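## Task

Unclip both orange insoles from the hanger and place them flat on the table next to each other, near but not overlapping. The third insole must remain clipped, and the hanger must stay on its rail.

## Robot and tools

ROBOT. There are two arms, left_arm and right_arm. Each has a parallel two-finger gripper. The left base sits near (-0.006, +0.260, +0.036) m and the right base near (+0.052, -0.274, +0.043) m. The names do not match the sides of the camera images. The fingers point along the gripper's own +z axis and close along its y axis. end_effector_position is the point between the finger pads, roughly 1 cm short of the tips.

FRAMES. The scene frame has its origin at table-top height, midway between the arms. +x points out over the table, +z points up, and +y points toward left_arm. Reported hand positions (m), quaternions (wxyz) and velocities use the scene frame. Offsets you command are different: they use the axes of that arm's current Hand target, not the scene axes. Hand target is the last pose you commanded, after clipping, and every new offset starts from it. A gripper can settle a few cm away from its Hand target because of friction or load. If it stops short, the next command (even all zeros) asks for that pose again. If the gap remains, send the missing distance as an offset.

execute_actions(actions, cameras). actions is a list of actions run in order. Each action is a list of up to 15 rows, one per 1/30 s step. A shorter action repeats its last row until all 15 steps are used. Each row is a single list of 14 numbers covering both arms, each number in [-1, 1], even if only one arm moves. The order is: left dx, dy, dz, rx, ry, rz, opening, then right dx, dy, dz, rx, ry, rz, opening. The six pose numbers are offsets from that arm's Hand target as it stood when the action began. Every row counts from that same starting point, not from the row before it. Repeating an offset in a later action therefore moves the arm further. Scale: 1.0 equals 0.6 m of travel, or 180 degrees for rx, ry, rz, which together form one rotation vector. Six zeros means hold at the Hand target. Opening is absolute, not an offset: +1 is fully open (0.094 m) and -1 is shut. To leave a gripper unchanged, resend its current command, because 0 means half open. Each step clips orientation to within 40 degrees of the measured orientation. Images return only for an empty actions list or when cameras names them, e.g. ["all"] or ["cam_high"].

move(target, speed, blend, opening_speed, grip_force, blocking, cameras). target is either one 14-number row laid out as above, or a list of up to 15 such rows as waypoints. Every waypoint is an offset from the Hand targets at the start of the move, not from the previous waypoint. The whole move is limited to 10 s.
- speed: top path speed in m/s, from 0.002 to 2.9, default 0.25. Rotation is capped at twice that value in rad/s. Give one number, or one per waypoint.
- blend: corner rounding in metres. 0 means stop at each waypoint.
- opening_speed: how fast the opening changes, in units of the -1..+1 scale per second, minimum 0.2. Use it to close gently on soft items such as insoles.
- grip_force: approximate newtons per finger pad, 10 to 50. Give one value, or one per arm. It stays in force until changed. Lower forces close slowly.
- blocking=false returns after about 0.5 s while the move continues.
The result adds a move: line giving the outcome: done (within 10 mm and 2 degrees), off_target, moving, held or fault. It also lists limits such as paced (pose clipped) or held (steps withheld). done does not tell you whether anything is touching. Paths do not avoid obstacles or the other arm. Grippers lag and overshoot more at high speed.

wait(seconds 0 to 10): lets time pass with the arms holding their commands. It returns early if a running move ends.

stop(): brakes a running move. Braking needs some distance.

zoom_image(camera, region): gives a closer view of the newest image from cam_high, cam_low, cam_left_wrist or cam_right_wrist. region is [x0, y0, x1, y1] in pixels, measured from the top-left corner, at most 504 by 504. All images are 896x504.

read_manual(section): returns licence texts only.

finished_scene(scene): ends the current scene; pass its number. This cannot be undone. After ending the first scene, make no further calls in that reply.

RESULT LINES. Besides pose and Hand target, a result can show:
- grip_measured: the finger opening on the command scale. It reads slightly wide when empty and narrower than a squeezed part.
- grip_effort_nm: gripper motor effort; negative means closing. It is not a pad force.
- Joint positions: the last value is the opening in m.
- Joint velocities: omitted when all are within noise.
- Joint torques.
- Motor temperatures.
- Tool commands.

CAUTIONS.
- Avoid hitting the table, rail, hanger or camera stand, and never press the two arms or grippers together. That can fail the task.
- Keep the hanger on its rail.
- Nothing may drop or end up off the table.
- Do not release items while they are moving.
- Do not route a path close to an arm's own base.
- A blocked arm keeps pushing until you command a target back beyond its gripper.
- Motors heat up from holding loads, full stretch or pushing against unreachable poses. A warning appears at 75 °C. At 90 °C the arm folds and stops working, and at 100 °C it collapses.
- Loose items may occasionally get nudged by something in the scene.

Each tool is called after ">>>" in YAML: its name, and indented under it one key for each argument.

## Session

>>> execute_actions:
  actions: []

Scene clock: 0.00 s.
left_arm: end_effector_position=(-0.0007, +0.0254, +0.2650) grip_measured=+1.000 grip_effort_nm=n/a end_effector_quat_wxyz=(+0.376, +0.835, +0.200, -0.350) | right_arm: end_effector_position=(+0.5655, -0.2517, +0.1504) grip_measured=+1.000 grip_effort_nm=n/a end_effector_quat_wxyz=(+0.654, -0.167, +0.718, +0.169)
Joint positions: left_arm=[-0.868 0.843 0.834 -0.997 0.977 1.505 0.094] | right_arm=[-0.154 2.11 0.856 1.143 -0.651 -0.044 0.094]
Joint velocities: within noise
Joint torques (N m): no reading
Motor temperatures (°C): left_arm=[24 29 37 30 22 22 25] | right_arm=[25 30 39 38 25 22 29]
Heat: left arm: 37 °C; right arm: 39 °C.
Hand target: left_arm -0.0035, +0.0263, +0.2691; +0.377, +0.832, +0.198, -0.357 | right_arm +0.5670, -0.2518, +0.1574; +0.659, -0.170, +0.713, +0.167
Tool commands: left_gripper/opening=+1.0 right_gripper/opening=+1.0
camera_calibration:
cam_left_wrist: T_world_to_cam=[[-0.60666, 0.60699, -0.513348, 0.129042], [0.776997, 0.589252, -0.221492, 0.0709184], [0.168048, -0.53324, -0.829105, 0.345028], [0, 0, 0, 1]] pos_world=[-0.0347997, 0.0638666, 0.368016]
cam_right_wrist: T_world_to_cam=[[0.482112, -0.876101, -0.00390101, -0.486261], [-0.655587, -0.357804, -0.664967, 0.403471], [0.581183, 0.323146, -0.746862, -0.0190017], [0, 0, 0, 1]] pos_world=[0.509986, -0.275509, 0.252207]

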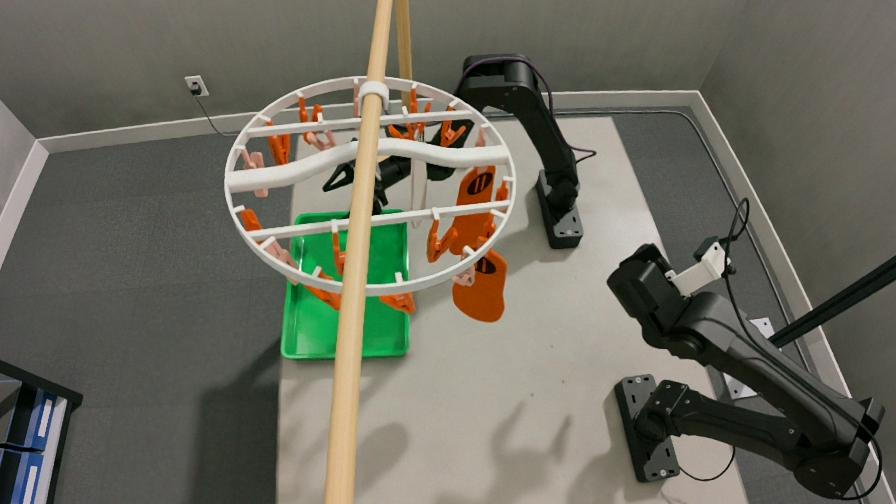

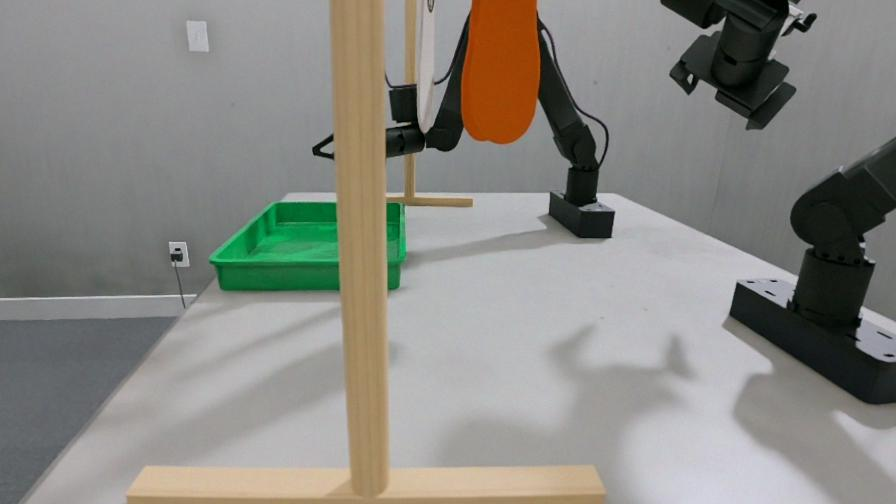

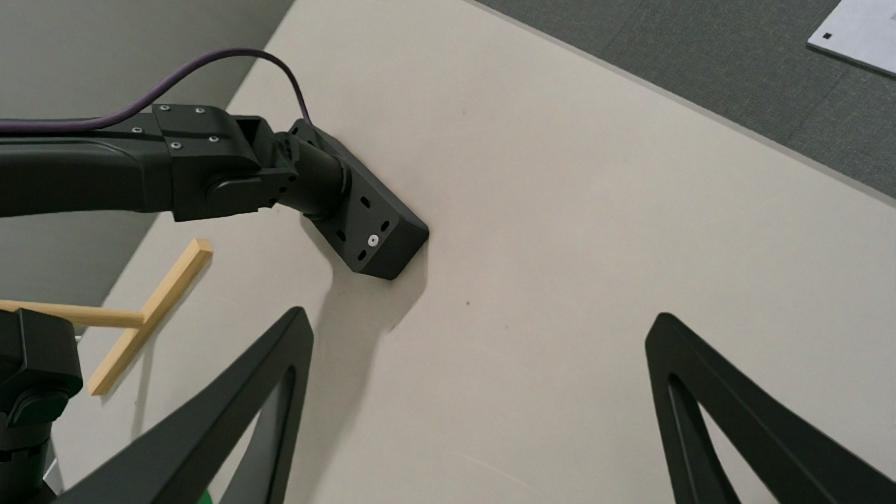

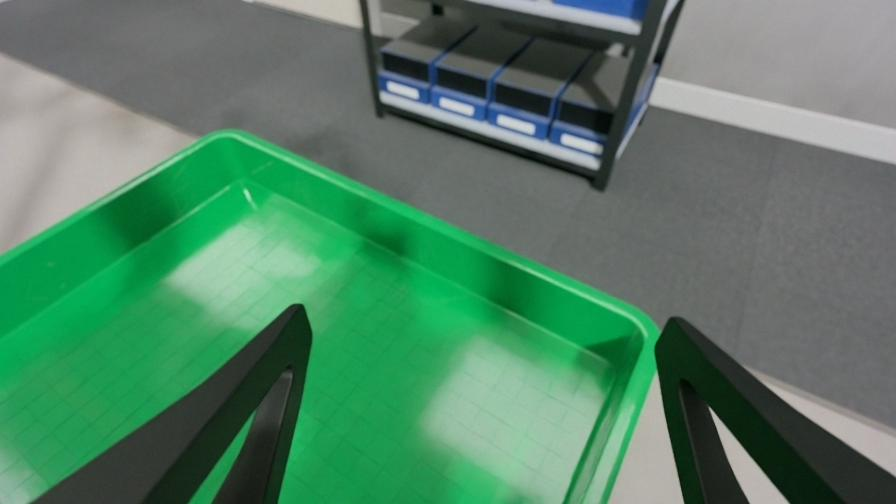

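>>> zoom_image:
  camera: "cam_high"
  region: [216, 60, 536, 340]

>>> zoom_image:
  camera: "cam_low"
  region: [300, 0, 660, 200]

Scaled by 1.575 from the camera's 896x504 image, which has a finer 1280x720 frame.

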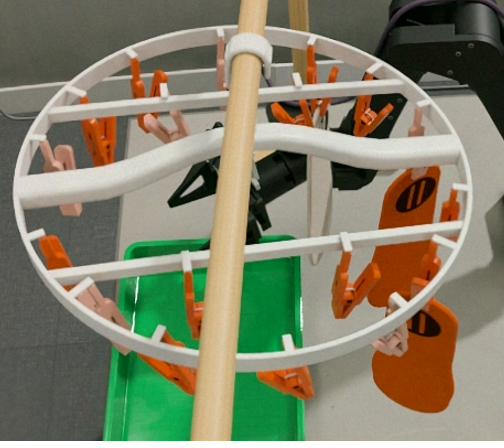

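Scaled by 1.400 from the camera's 896x504 image, which has a finer 1280x720 frame.

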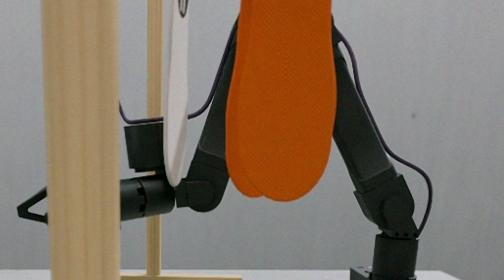

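>>> move:
  target: [0.215,0.184,-0.156,-0.675,0.1017,-0.2697,1,0,0,0,0,0,0,1]
  speed: 0.35
  cameras: ["cam_left_wrist","cam_high","cam_low"]

Scene clock: 8.63 s.
left_arm: end_effector_position=(+0.1882, +0.0374, +0.2640) grip_measured=+1.000 grip_effort_nm=0.00 end_effector_quat_wxyz=(+0.707, +0.014, +0.708, +0.004) | right_arm: end_effector_position=(+0.5655, -0.2517, +0.1504) grip_measured=+1.000 grip_effort_nm=0.00 end_effector_quat_wxyz=(+0.654, -0.167, +0.718, +0.169)
Joint positions: left_arm=[-1.519 1.265 0.433 0.811 -1.498 0.005 0.094] | right_arm=[-0.154 2.11 0.856 1.143 -0.651 -0.044 0.094]
Joint torques (N m): left_arm=[0.53 -2.35 8.27 1.53 -0.09 -0.06] | right_arm=[0.05 -10.93 6.15 1.69 -0.06 0.01]
Heat: left arm: 38 °C; right arm: 40 °C.
Hand target: left_arm +0.1902, +0.0356, +0.2700; +0.707, +0.000, +0.707, +0.000 | right_arm +0.5670, -0.2518, +0.1574; +0.659, -0.170, +0.713, +0.167
Off the commanded pose: left_arm 0.007 m, 2 deg | right_arm 0.007 m, 1 deg.
move: done
camera_calibration:
cam_left_wrist: T_world_to_cam=[[0.0265984, -0.999007, -0.0357528, 0.0505278], [-0.685473, 0.00780524, -0.728056, 0.347521], [0.727612, 0.0438727, -0.684585, 0.153807], [0, 0, 0, 1]] pos_world=[0.12496, 0.0410172, 0.360116]
Images, in order (width x height): cam_high 896x504, cam_low 896x504, cam_left_wrist 896x504.

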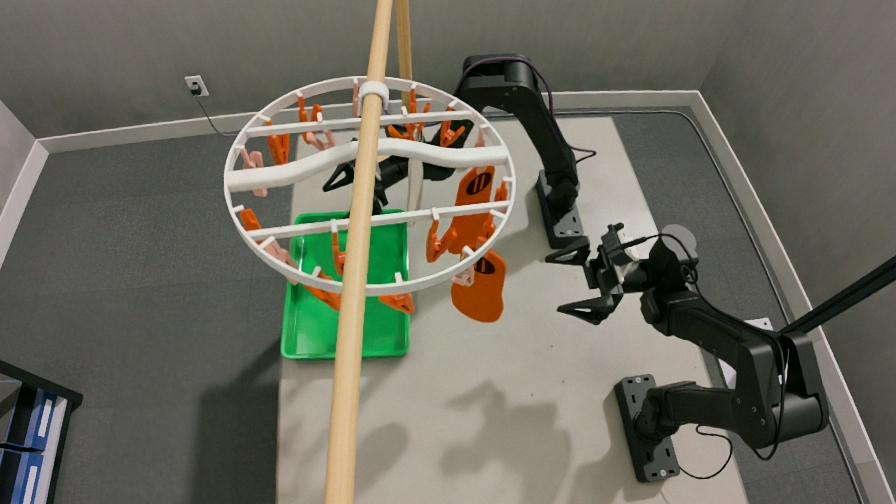

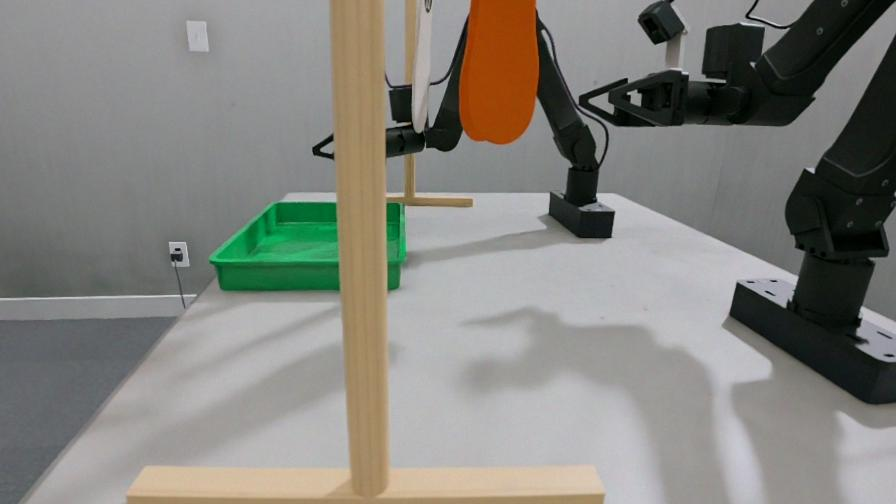

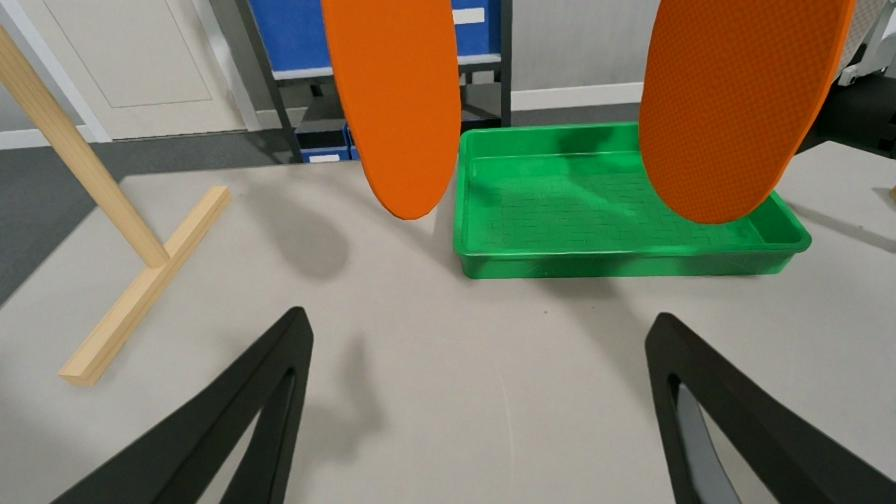

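>>> move:
  target: [0,0.075,0,0,0,0,1,0,0,0,0,0,0,1]
  cameras: ["cam_left_wrist"]

>>> zoom_image:
  camera: "cam_left_wrist"
  region: [300, 0, 804, 284]

Scene clock: 11.80 s.
left_arm: end_effector_position=(+0.1893, +0.0774, +0.2718) grip_measured=+1.000 grip_effort_nm=0.00 end_effector_quat_wxyz=(+0.708, -0.004, +0.706, -0.003) | right_arm: end_effector_position=(+0.5655, -0.2517, +0.1504) grip_measured=+1.000 grip_effort_nm=0.00 end_effector_quat_wxyz=(+0.654, -0.167, +0.718, +0.169)
Joint positions: left_arm=[-1.501 1.053 0.331 0.775 -1.496 0.044 0.094] | right_arm=[-0.154 2.11 0.856 1.143 -0.651 -0.044 0.094]
Joint torques (N m): left_arm=[0.38 -2.97 5.57 1.37 0.1 0] | right_arm=[0.06 -10.93 6.15 1.69 -0.05 0.01]
Heat: left arm: 38 °C; right arm: 40 °C.
Hand target: left_arm +0.1901, +0.0805, +0.2700; +0.707, +0.000, +0.707, +0.000 | right_arm +0.5670, -0.2518, +0.1574; +0.659, -0.170, +0.713, +0.167
Off the commanded pose: left_arm 0.004 m, 1 deg | right_arm 0.007 m, 1 deg.
move: done
camera_calibration:
cam_left_wrist: T_world_to_cam=[[0.0422928, -0.999105, -0.00034329, 0.0781945], [-0.681433, -0.0285942, -0.731321, 0.356581], [0.730657, 0.0311635, -0.682033, 0.156326], [0, 0, 0, 1]] pos_world=[0.125458, 0.083449, 0.367421]
Images, in order (width x height): cam_left_wrist 896x504.

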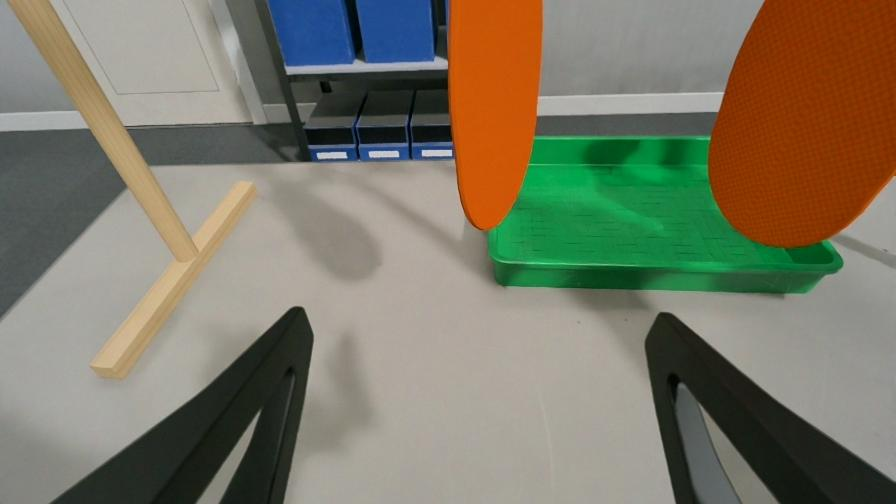

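Scaled by 1.000.

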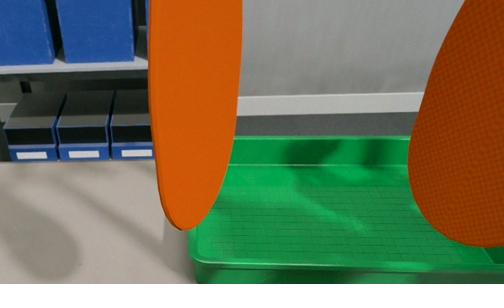

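>>> move:
  target: [0,0.079,0.08,0.2056,0,0,1,0,0,0,0,0,0,1]
  cameras: ["cam_left_wrist"]

Scene clock: 15.10 s.
left_arm: end_effector_position=(+0.2372, +0.1277, +0.2541) grip_measured=+1.000 grip_effort_nm=0.00 end_effector_quat_wxyz=(+0.658, +0.223, +0.683, -0.224) | right_arm: end_effector_position=(+0.5655, -0.2517, +0.1504) grip_measured=+1.000 grip_effort_nm=0.00 end_effector_quat_wxyz=(+0.654, -0.167, +0.718, +0.169)
Joint positions: left_arm=[-0.251 0.424 0.18 0.208 0.4 0.002 0.094] | right_arm=[-0.154 2.11 0.856 1.143 -0.651 -0.044 0.094]
Joint torques (N m): left_arm=[0.34 1.11 9.83 2.24 0.13 -0.04] | right_arm=[0.06 -10.93 6.13 1.69 -0.06 0.01]
Heat: left arm: 38 °C; right arm: 40 °C.
Hand target: left_arm +0.2381, +0.1280, +0.2700; +0.671, +0.224, +0.671, -0.224 | right_arm +0.5670, -0.2518, +0.1574; +0.659, -0.170, +0.713, +0.167
Off the commanded pose: left_arm 0.016 m, 2 deg | right_arm 0.007 m, 1 deg.
move: off_target (left_arm)
camera_calibration:
cam_left_wrist: T_world_to_cam=[[-0.567711, -0.823227, 0.00132071, 0.248163], [-0.583816, 0.401477, -0.705673, 0.293189], [0.580399, -0.401389, -0.708536, 0.205289], [0, 0, 0, 1]] pos_world=[0.192905, 0.168987, 0.352023]
Images, in order (width x height): cam_left_wrist 896x504.

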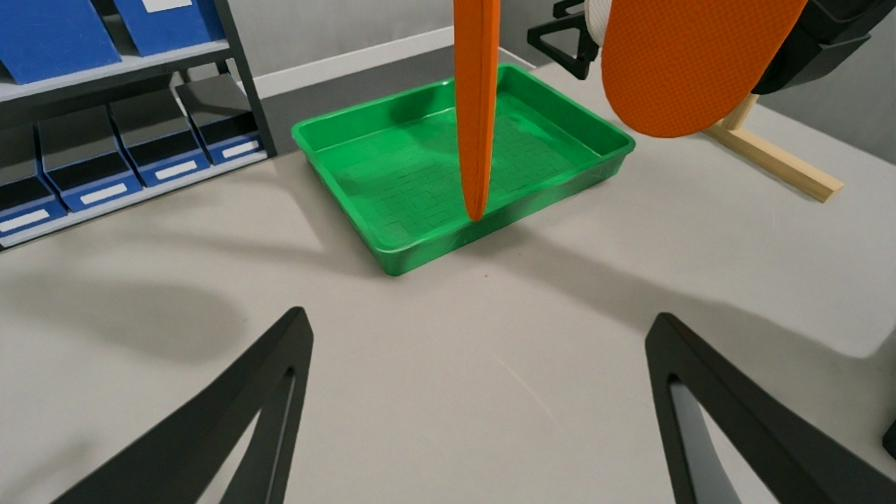

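>>> move:
  target:
    - [-0.025,-0.003,0.155,0,0,0,1,0,0,0,0,0,0,1]
    - [-0.025,-0.003,0.155,0,0,0,-1,0,0,0,0,0,0,1]
  speed: 0.15
  opening_speed: 1
  cameras: ["cam_left_wrist","cam_high","cam_low"]

Scene clock: 19.27 s.
left_arm: end_effector_position=(+0.3079, +0.0743, +0.2698) grip_measured=-0.922 grip_effort_nm=-1.02 end_effector_quat_wxyz=(+0.659, +0.225, +0.682, -0.221) | right_arm: end_effector_position=(+0.5655, -0.2517, +0.1504) grip_measured=+1.000 grip_effort_nm=0.00 end_effector_quat_wxyz=(+0.654, -0.167, +0.718, +0.169)
Joint positions: left_arm=[-0.439 1.041 0.374 0.634 0.21 0.002 0.004] | right_arm=[-0.154 2.11 0.856 1.143 -0.651 -0.044 0.094]
Joint torques (N m): left_arm=[-0.75 -1.81 9.77 2.28 -0.01 -0.04] | right_arm=[0.06 -10.92 6.13 1.69 -0.06 0.01]
Heat: left arm: 39 °C; right arm: 41 °C.
Hand target: left_arm +0.3114, +0.0707, +0.2850; +0.671, +0.224, +0.671, -0.224 | right_arm +0.5670, -0.2518, +0.1574; +0.659, -0.170, +0.713, +0.167
Off the commanded pose: left_arm 0.016 m, 2 deg | right_arm 0.007 m, 1 deg.
move: off_target (left_arm); target 2's new opening was sent with left_arm's hand 0.016 m and 2 deg from that target
camera_calibration:
cam_left_wrist: T_world_to_cam=[[-0.566918, -0.823756, -0.00547701, 0.24597], [-0.581384, 0.404808, -0.705778, 0.365907], [0.583606, -0.396934, -0.708412, 0.152631], [0, 0, 0, 1]] pos_world=[0.263101, 0.115081, 0.367722]
Images, in order (width x height): cam_high 896x504, cam_low 896x504, cam_left_wrist 896x504.

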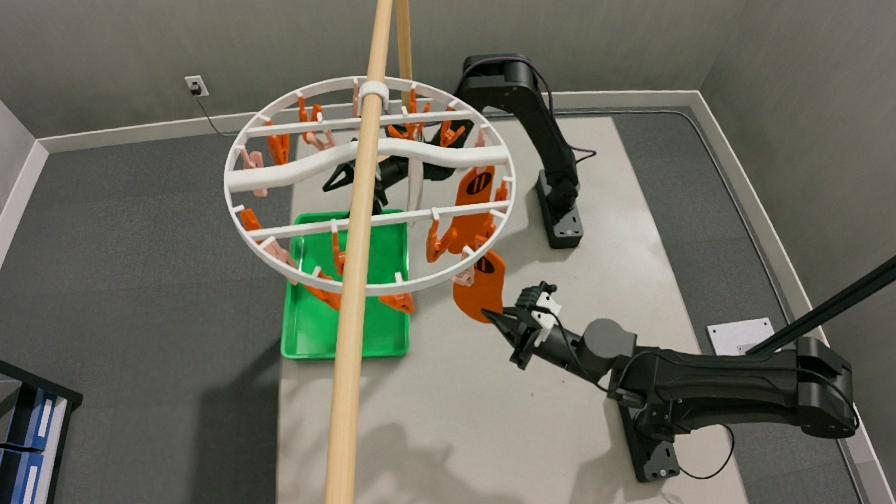

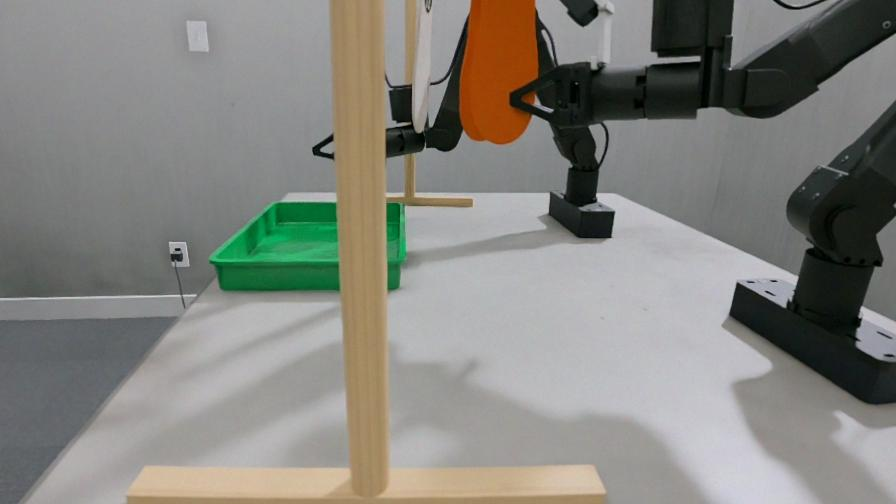

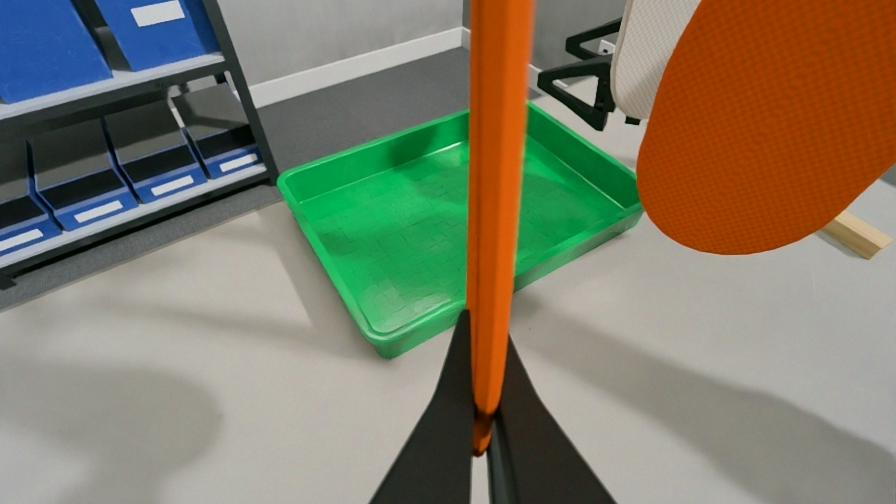

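>>> move:
  target: [0.2,0,0,0,0,0,-1,0,0,0,0,0,0,1]
  speed: 0.12
  cameras: ["cam_left_wrist","cam_high","cam_low"]

Scene clock: 21.40 s.
left_arm: end_effector_position=(+0.3124, +0.0724, +0.1659) grip_measured=-0.922 grip_effort_nm=-1.03 end_effector_quat_wxyz=(+0.667, +0.224, +0.675, -0.222) | right_arm: end_effector_position=(+0.5655, -0.2517, +0.1504) grip_measured=+1.000 grip_effort_nm=0.00 end_effector_quat_wxyz=(+0.654, -0.167, +0.718, +0.169)
Joint positions: left_arm=[-0.439 1.743 0.155 1.577 0.209 0.002 0.004] | right_arm=[-0.154 2.11 0.856 1.143 -0.651 -0.044 0.094]
Joint torques (N m): left_arm=[-0.65 -3.69 3.17 2.33 0.01 -0.01] | right_arm=[0.06 -10.92 6.15 1.68 -0.06 0.01]
Heat: left arm: 39 °C; right arm: 41 °C.
Hand target: left_arm +0.3113, +0.0707, +0.1649; +0.671, +0.224, +0.671, -0.224 | right_arm +0.5670, -0.2518, +0.1574; +0.659, -0.170, +0.713, +0.167
Off the commanded pose: left_arm 0.002 m, 1 deg | right_arm 0.007 m, 1 deg.
joint sent to its limit (left arm) — joint 4 (wrist pitch), upper limit. The joint targets still meet the commanded pose.
move: done
camera_calibration:
cam_left_wrist: T_world_to_cam=[[-0.565802, -0.82449, -0.00919061, 0.24672], [-0.5678, 0.397684, -0.720729, 0.294729], [0.597889, -0.402571, -0.693156, 0.0690076], [0, 0, 0, 1]] pos_world=[0.265683, 0.11399, 0.26252]
Images, in order (width x height): cam_high 896x504, cam_low 896x504, cam_left_wrist 896x504.

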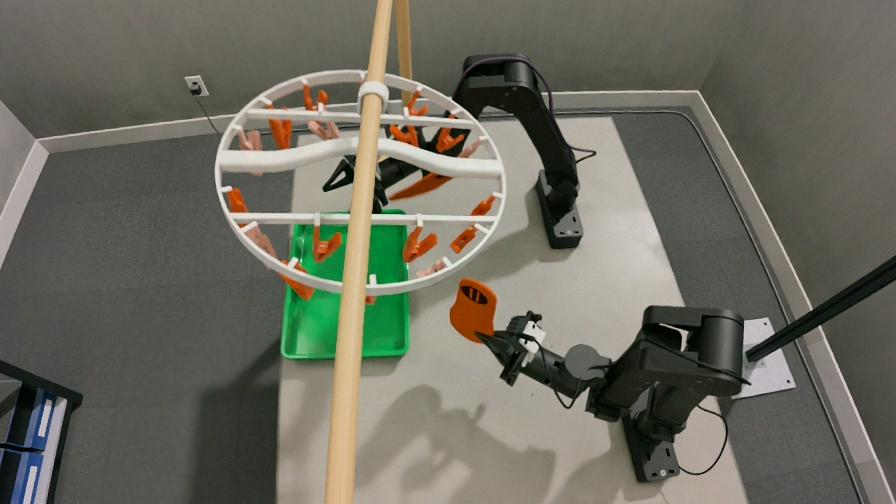

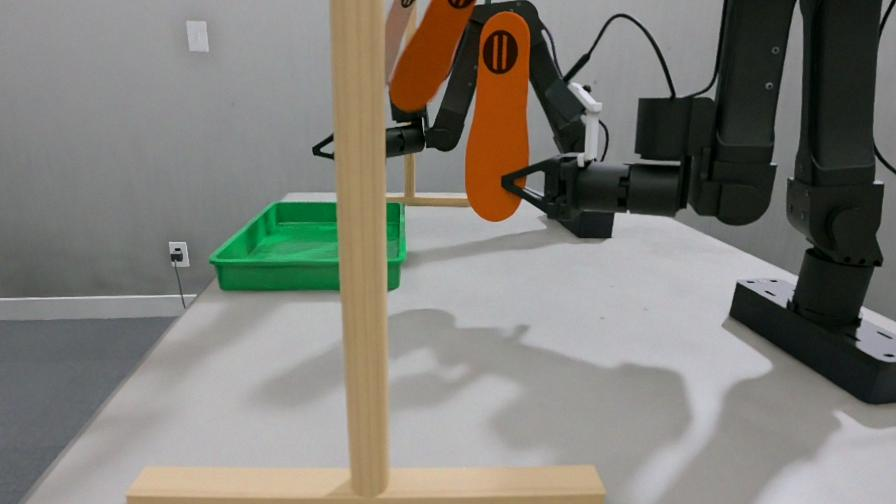

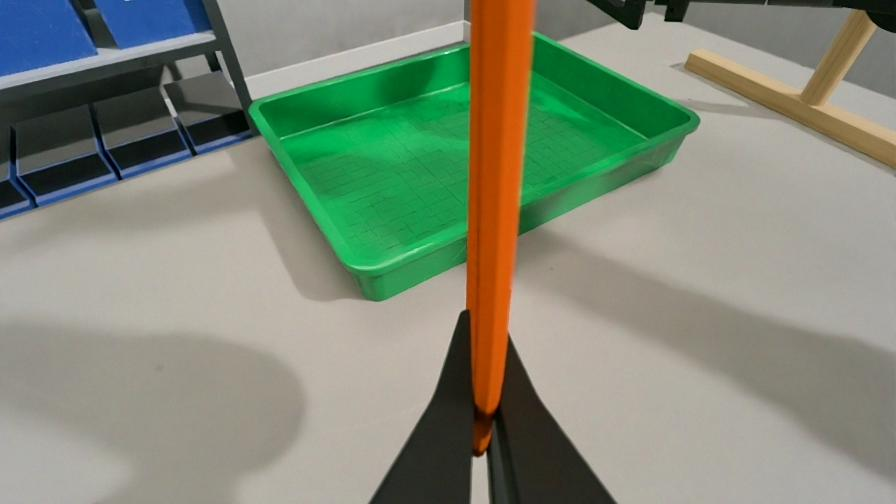

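>>> move:
  target: [0.058,0.169,-0.077,-0.052,0.258,0.430,-1,-0.097,0.233,-0.445,-0.069,-0.023,-0.007,1]
  speed: 0.3
  cameras: ["all"]

Scene clock: 29.33 s.
left_arm: end_effector_position=(+0.3287, +0.1841, +0.1212) grip_measured=-0.922 grip_effort_nm=-1.03 end_effector_quat_wxyz=(+0.369, +0.603, +0.599, +0.376) | right_arm: end_effector_position=(+0.2725, -0.2505, +0.2424) grip_measured=+1.000 grip_effort_nm=0.00 end_effector_quat_wxyz=(+0.669, -0.253, +0.659, +0.234)
Joint positions: left_arm=[-0.429 1.277 0.285 0.492 -0.382 1.383 0.004] | right_arm=[-0.834 0.826 0.036 1.044 -1.556 0.223 0.094]
Joint torques (N m): left_arm=[-0.64 -2.47 7.77 2.15 -0.16 -0.03] | right_arm=[-0.69 0.13 5.45 0.95 0.14 0.1]
Heat: left arm: 38 °C; right arm: 41 °C.
Hand target: left_arm +0.3354, +0.1795, +0.1302; +0.379, +0.597, +0.596, +0.381 | right_arm +0.2706, -0.2500, +0.2373; +0.664, -0.242, +0.665, +0.242
Off the commanded pose: left_arm 0.012 m, 2 deg | right_arm 0.006 m, 2 deg.
move: off_target (left_arm)
camera_calibration:
cam_left_wrist: T_world_to_cam=[[-0.408668, 0.020124, -0.912461, 0.250037], [-0.622887, 0.724578, 0.294955, 0.0622385], [0.667085, 0.688899, -0.283577, -0.200044], [0, 0, 0, 1]] pos_world=[0.274396, 0.0876815, 0.153063]
cam_right_wrist: T_world_to_cam=[[0.663081, -0.74674, 0.0519862, -0.374097], [-0.485833, -0.482157, -0.729034, 0.211175], [0.569464, 0.458152, -0.682501, 0.240898], [0, 0, 0, 1]] pos_world=[0.21347, -0.287902, 0.337815]

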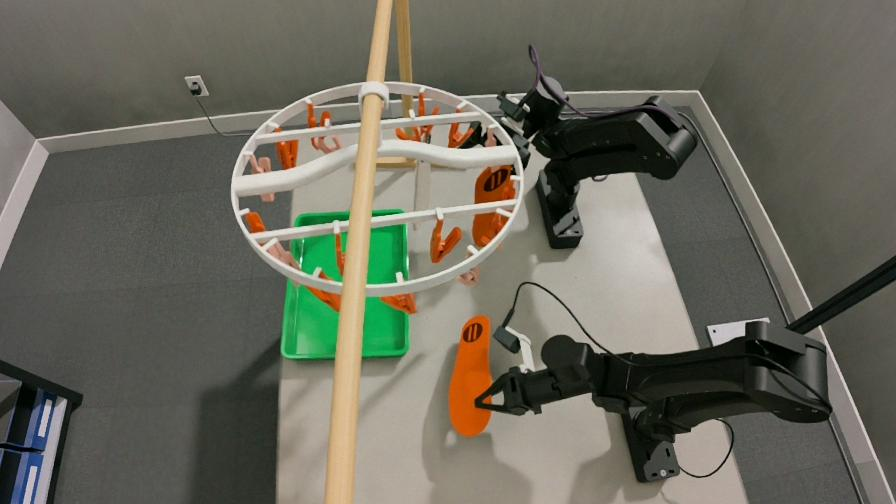

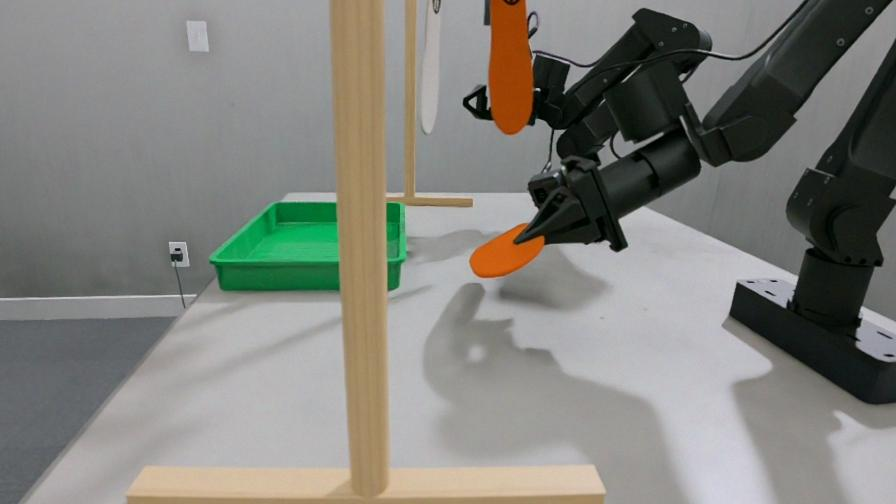

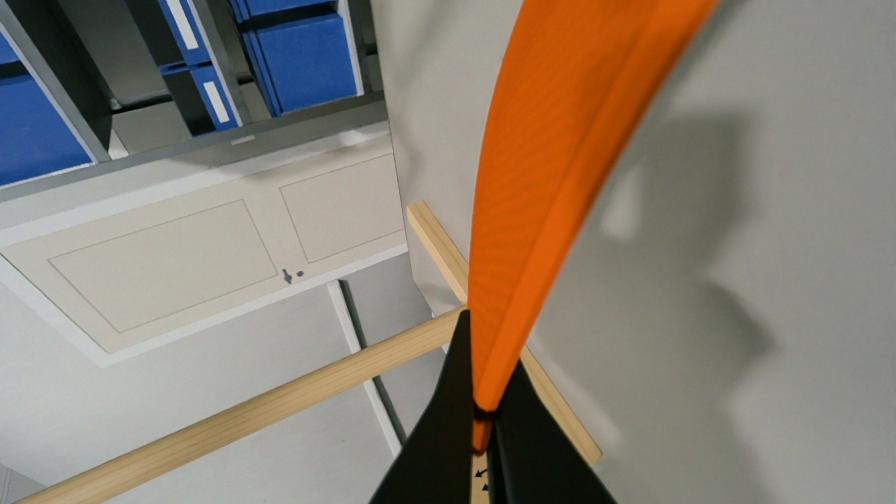

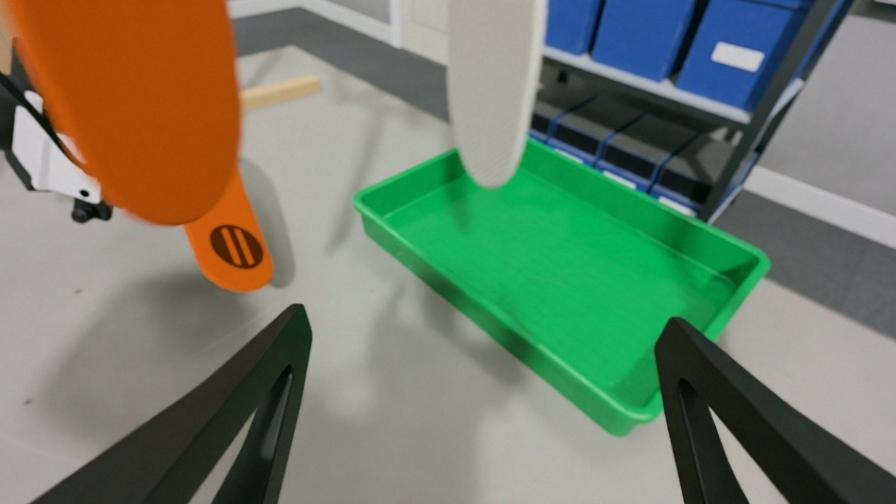

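>>> move:
  target: [0,-0.128,0.060,0,0,0,-1,0,0,0,0,0,0,1]
  speed: 0.15
  cameras: ["cam_low","cam_right_wrist","cam_high"]

>>> zoom_image:
  camera: "cam_low"
  region: [430, 200, 682, 340]

Scene clock: 31.50 s.
left_arm: end_effector_position=(+0.3393, +0.1795, +0.0498) grip_measured=-0.922 grip_effort_nm=-1.03 end_effector_quat_wxyz=(+0.383, +0.593, +0.595, +0.383) | right_arm: end_effector_position=(+0.2725, -0.2505, +0.2424) grip_measured=+1.000 grip_effort_nm=0.00 end_effector_quat_wxyz=(+0.668, -0.253, +0.659, +0.235)
Joint positions: left_arm=[-0.429 1.887 0.208 1.218 -0.382 1.385 0.004] | right_arm=[-0.835 0.826 0.036 1.044 -1.557 0.225 0.094]
Joint torques (N m): left_arm=[-0.53 -3.92 1.77 2.15 -0.09 -0.03] | right_arm=[-0.68 0.14 5.44 0.95 0.15 0.11]
Heat: left arm: 38 °C; right arm: 40 °C.
Hand target: left_arm +0.3354, +0.1797, +0.0453; +0.379, +0.597, +0.596, +0.381 | right_arm +0.2706, -0.2500, +0.2373; +0.664, -0.242, +0.665, +0.242
Off the commanded pose: left_arm 0.006 m, 1 deg | right_arm 0.005 m, 2 deg.
move: done
camera_calibration:
cam_right_wrist: T_world_to_cam=[[0.663404, -0.746555, 0.050503, -0.373688], [-0.486442, -0.481579, -0.72901, 0.211416], [0.568568, 0.459062, -0.682637, 0.241444], [0, 0, 0, 1]] pos_world=[0.21347, -0.288003, 0.337816]
Images, in order (width x height): cam_high 896x504, cam_low 896x504, cam_right_wrist 896x504.

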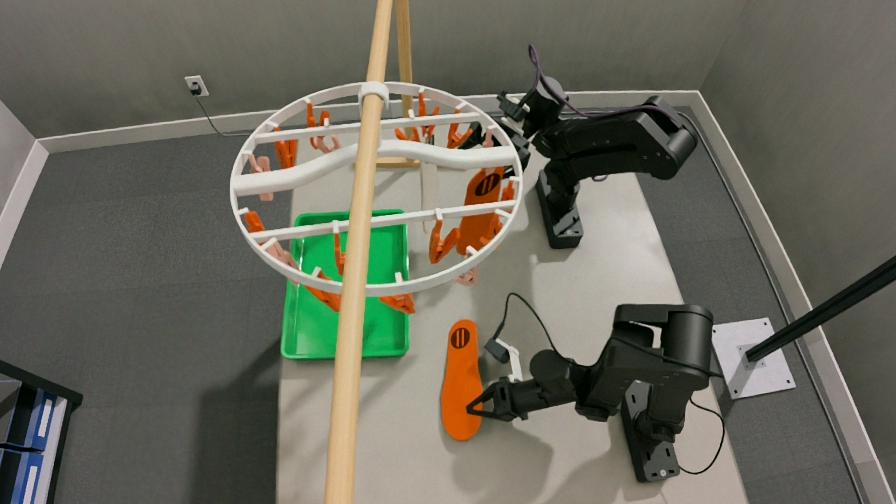

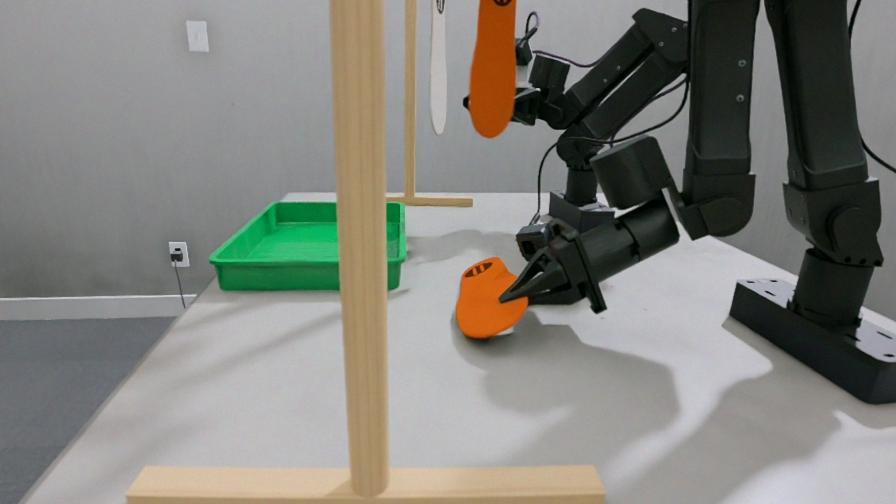

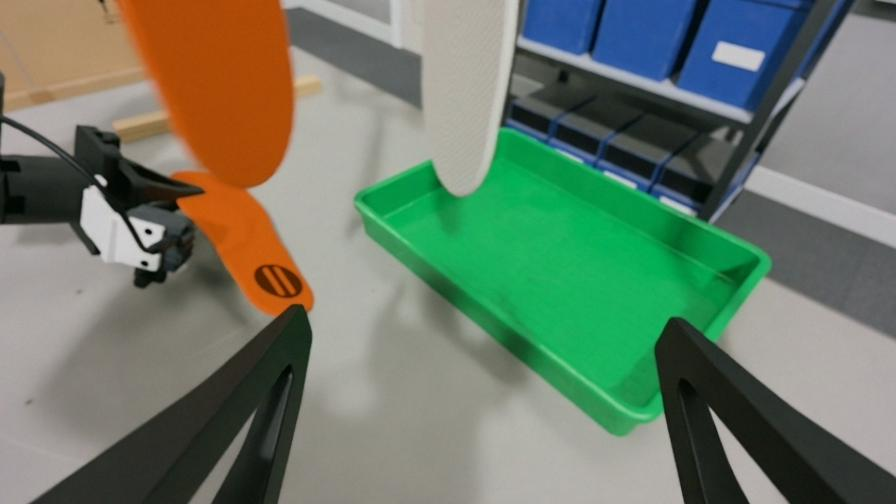

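Scaled by 2.000 from the camera's 896x504 image, which has a finer 1280x720 frame.

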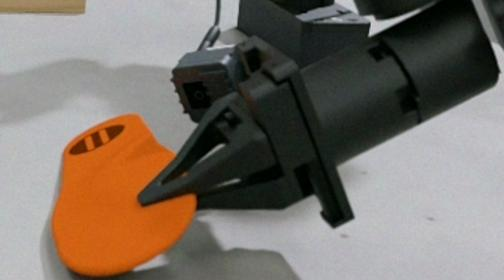

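>>> move:
  target: [0,-0.030,0.014,0,0,0,-1,0,0,0,0,0,0,1]
  speed: 0.06
  cameras: ["cam_low"]

>>> zoom_image:
  camera: "cam_low"
  region: [430, 200, 682, 340]

Scene clock: 32.93 s.
left_arm: end_effector_position=(+0.3380, +0.1802, +0.0302) grip_measured=-0.922 grip_effort_nm=-1.03 end_effector_quat_wxyz=(+0.384, +0.593, +0.595, +0.383) | right_arm: end_effector_position=(+0.2725, -0.2505, +0.2424) grip_measured=+1.000 grip_effort_nm=0.00 end_effector_quat_wxyz=(+0.668, -0.253, +0.659, +0.235)
Joint positions: left_arm=[-0.429 2.061 0.208 1.393 -0.383 1.385 0.004] | right_arm=[-0.835 0.826 0.036 1.044 -1.557 0.225 0.094]
Joint torques (N m): left_arm=[-0.51 -4.25 1.42 2.03 -0.08 -0.01] | right_arm=[-0.69 0.16 5.44 0.95 0.15 0.11]
Heat: left arm: 38 °C; right arm: 40 °C.
Hand target: left_arm +0.3354, +0.1798, +0.0254; +0.379, +0.597, +0.596, +0.381 | right_arm +0.2706, -0.2500, +0.2373; +0.664, -0.242, +0.665, +0.242
Off the commanded pose: left_arm 0.005 m, 1 deg | right_arm 0.005 m, 2 deg.
move: done
Images, in order (width x height): cam_low 896x504.

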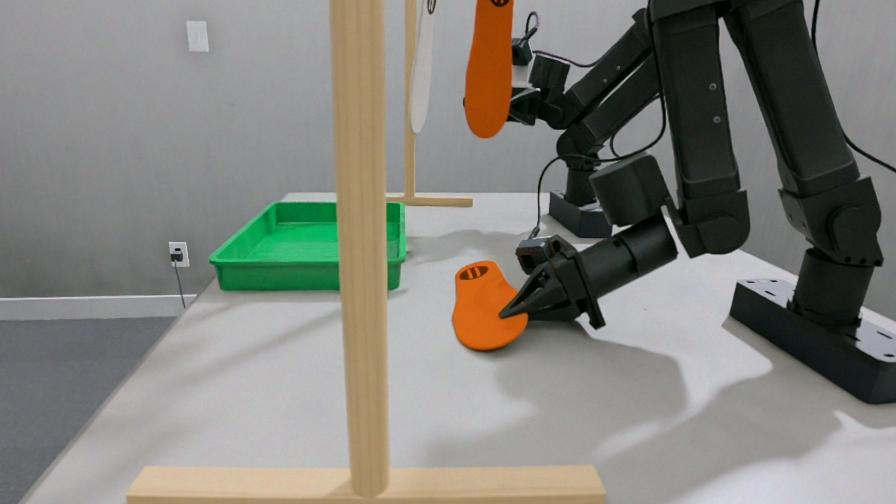

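Scaled by 2.000 from the camera's 896x504 image, which has a finer 1280x720 frame.

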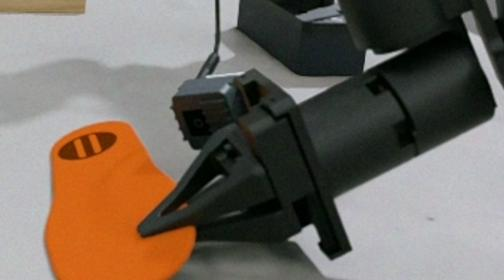

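>>> move:
  target:
    - [0,0,0,0,0,0,0.1,0,0,0,0,0,0,1]
    - [0,-0.0635,-0.136,0,0,0,0.1,0,0,0,0,0,0,1]
    - [0,0.097,-0.266,0,0,0,0.1,0,0,0,0,0,0,1]
  speed: 0.15
  opening_speed: 0.5
  cameras: ["all"]

>>> zoom_image:
  camera: "cam_high"
  region: [400, 130, 640, 290]

Scene clock: 40.67 s.
left_arm: end_effector_position=(+0.2128, +0.1813, +0.1343) grip_measured=+0.097 grip_effort_nm=0.16 end_effector_quat_wxyz=(+0.368, +0.609, +0.588, +0.384) | right_arm: end_effector_position=(+0.2725, -0.2505, +0.2424) grip_measured=+1.000 grip_effort_nm=0.00 end_effector_quat_wxyz=(+0.668, -0.253, +0.659, +0.235)
Joint positions: left_arm=[-0.967 0.538 0.17 -0.334 -0.834 1.051 0.052] | right_arm=[-0.835 0.826 0.036 1.044 -1.557 0.225 0.094]
Joint torques (N m): left_arm=[0.65 0.9 9.78 1.62 -0.2 -0.13] | right_arm=[-0.68 0.14 5.44 0.95 0.15 0.11]
Heat: left arm: 38 °C; right arm: 39 °C.
Hand target: left_arm +0.2154, +0.1795, +0.1456; +0.379, +0.597, +0.596, +0.381 | right_arm +0.2706, -0.2500, +0.2373; +0.664, -0.242, +0.665, +0.242
Off the commanded pose: left_arm 0.012 m, 2 deg | right_arm 0.005 m, 2 deg.
move: off_target (left_arm)
camera_calibration:
cam_left_wrist: T_world_to_cam=[[-0.396842, 0.0477433, -0.916645, 0.207663], [-0.615991, 0.726514, 0.30452, -0.0149075], [0.680494, 0.685491, -0.258902, -0.122643], [0, 0, 0, 1]] pos_world=[0.156684, 0.0849866, 0.16314]
cam_right_wrist: T_world_to_cam=[[0.663404, -0.746555, 0.050503, -0.373688], [-0.486442, -0.481579, -0.72901, 0.211416], [0.568568, 0.459062, -0.682637, 0.241444], [0, 0, 0, 1]] pos_world=[0.21347, -0.288003, 0.337816]

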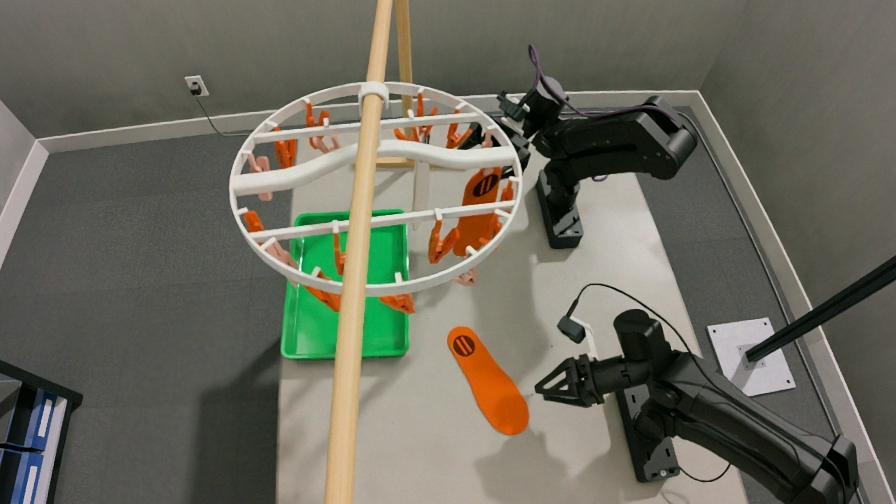

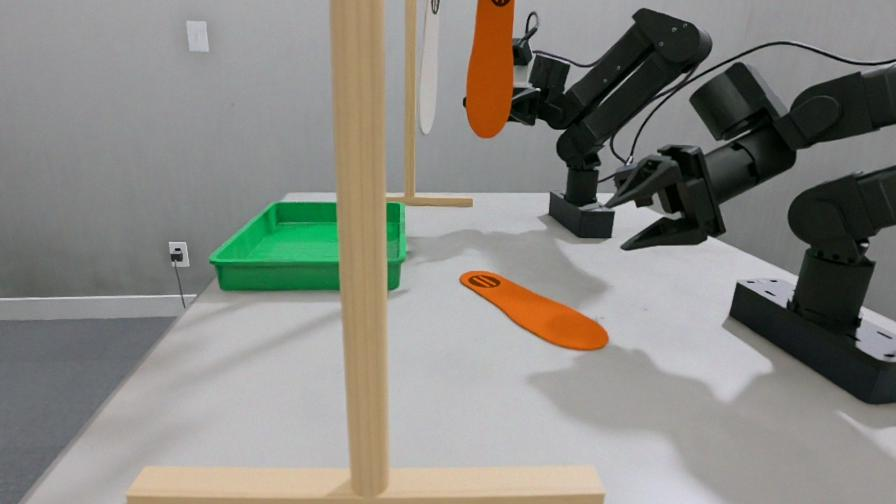

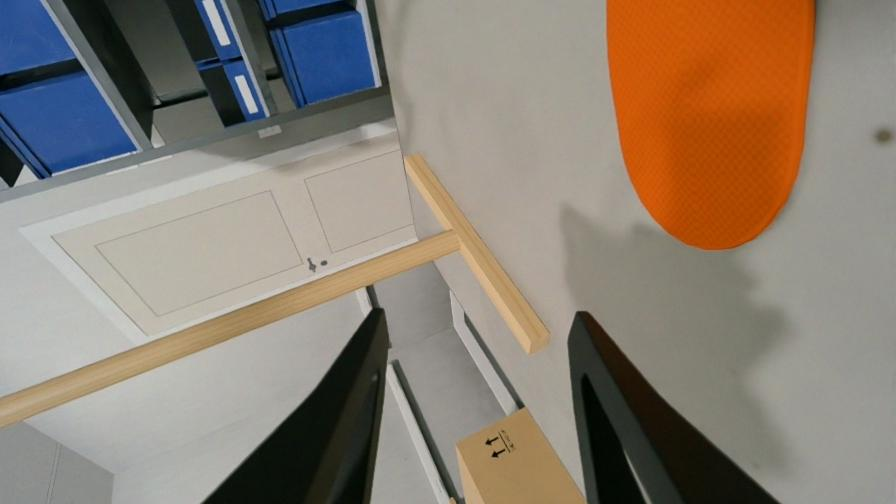

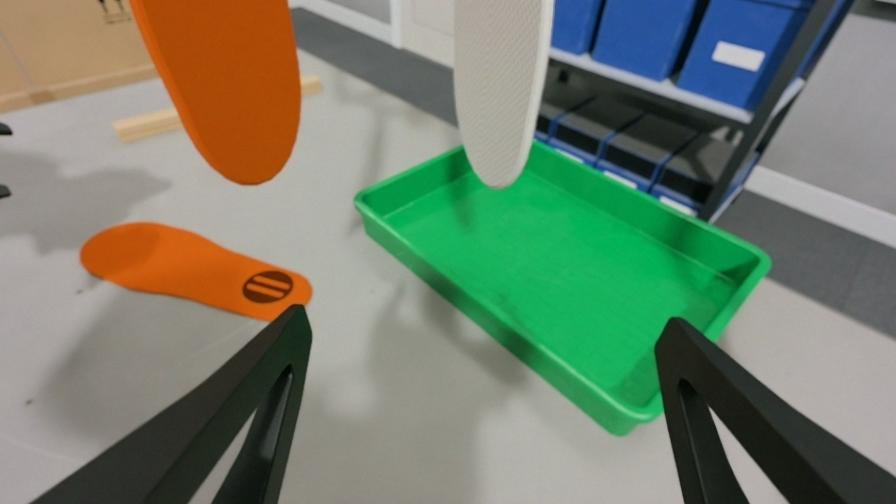

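Scaled by 2.100 from the camera's 896x504 image, which has a finer 1280x720 frame.

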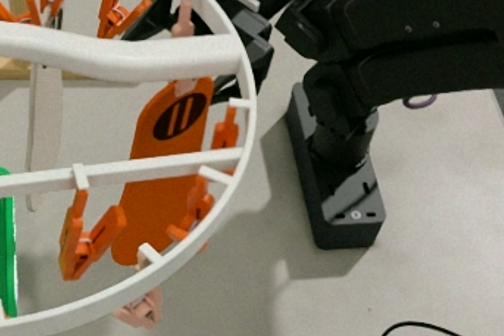

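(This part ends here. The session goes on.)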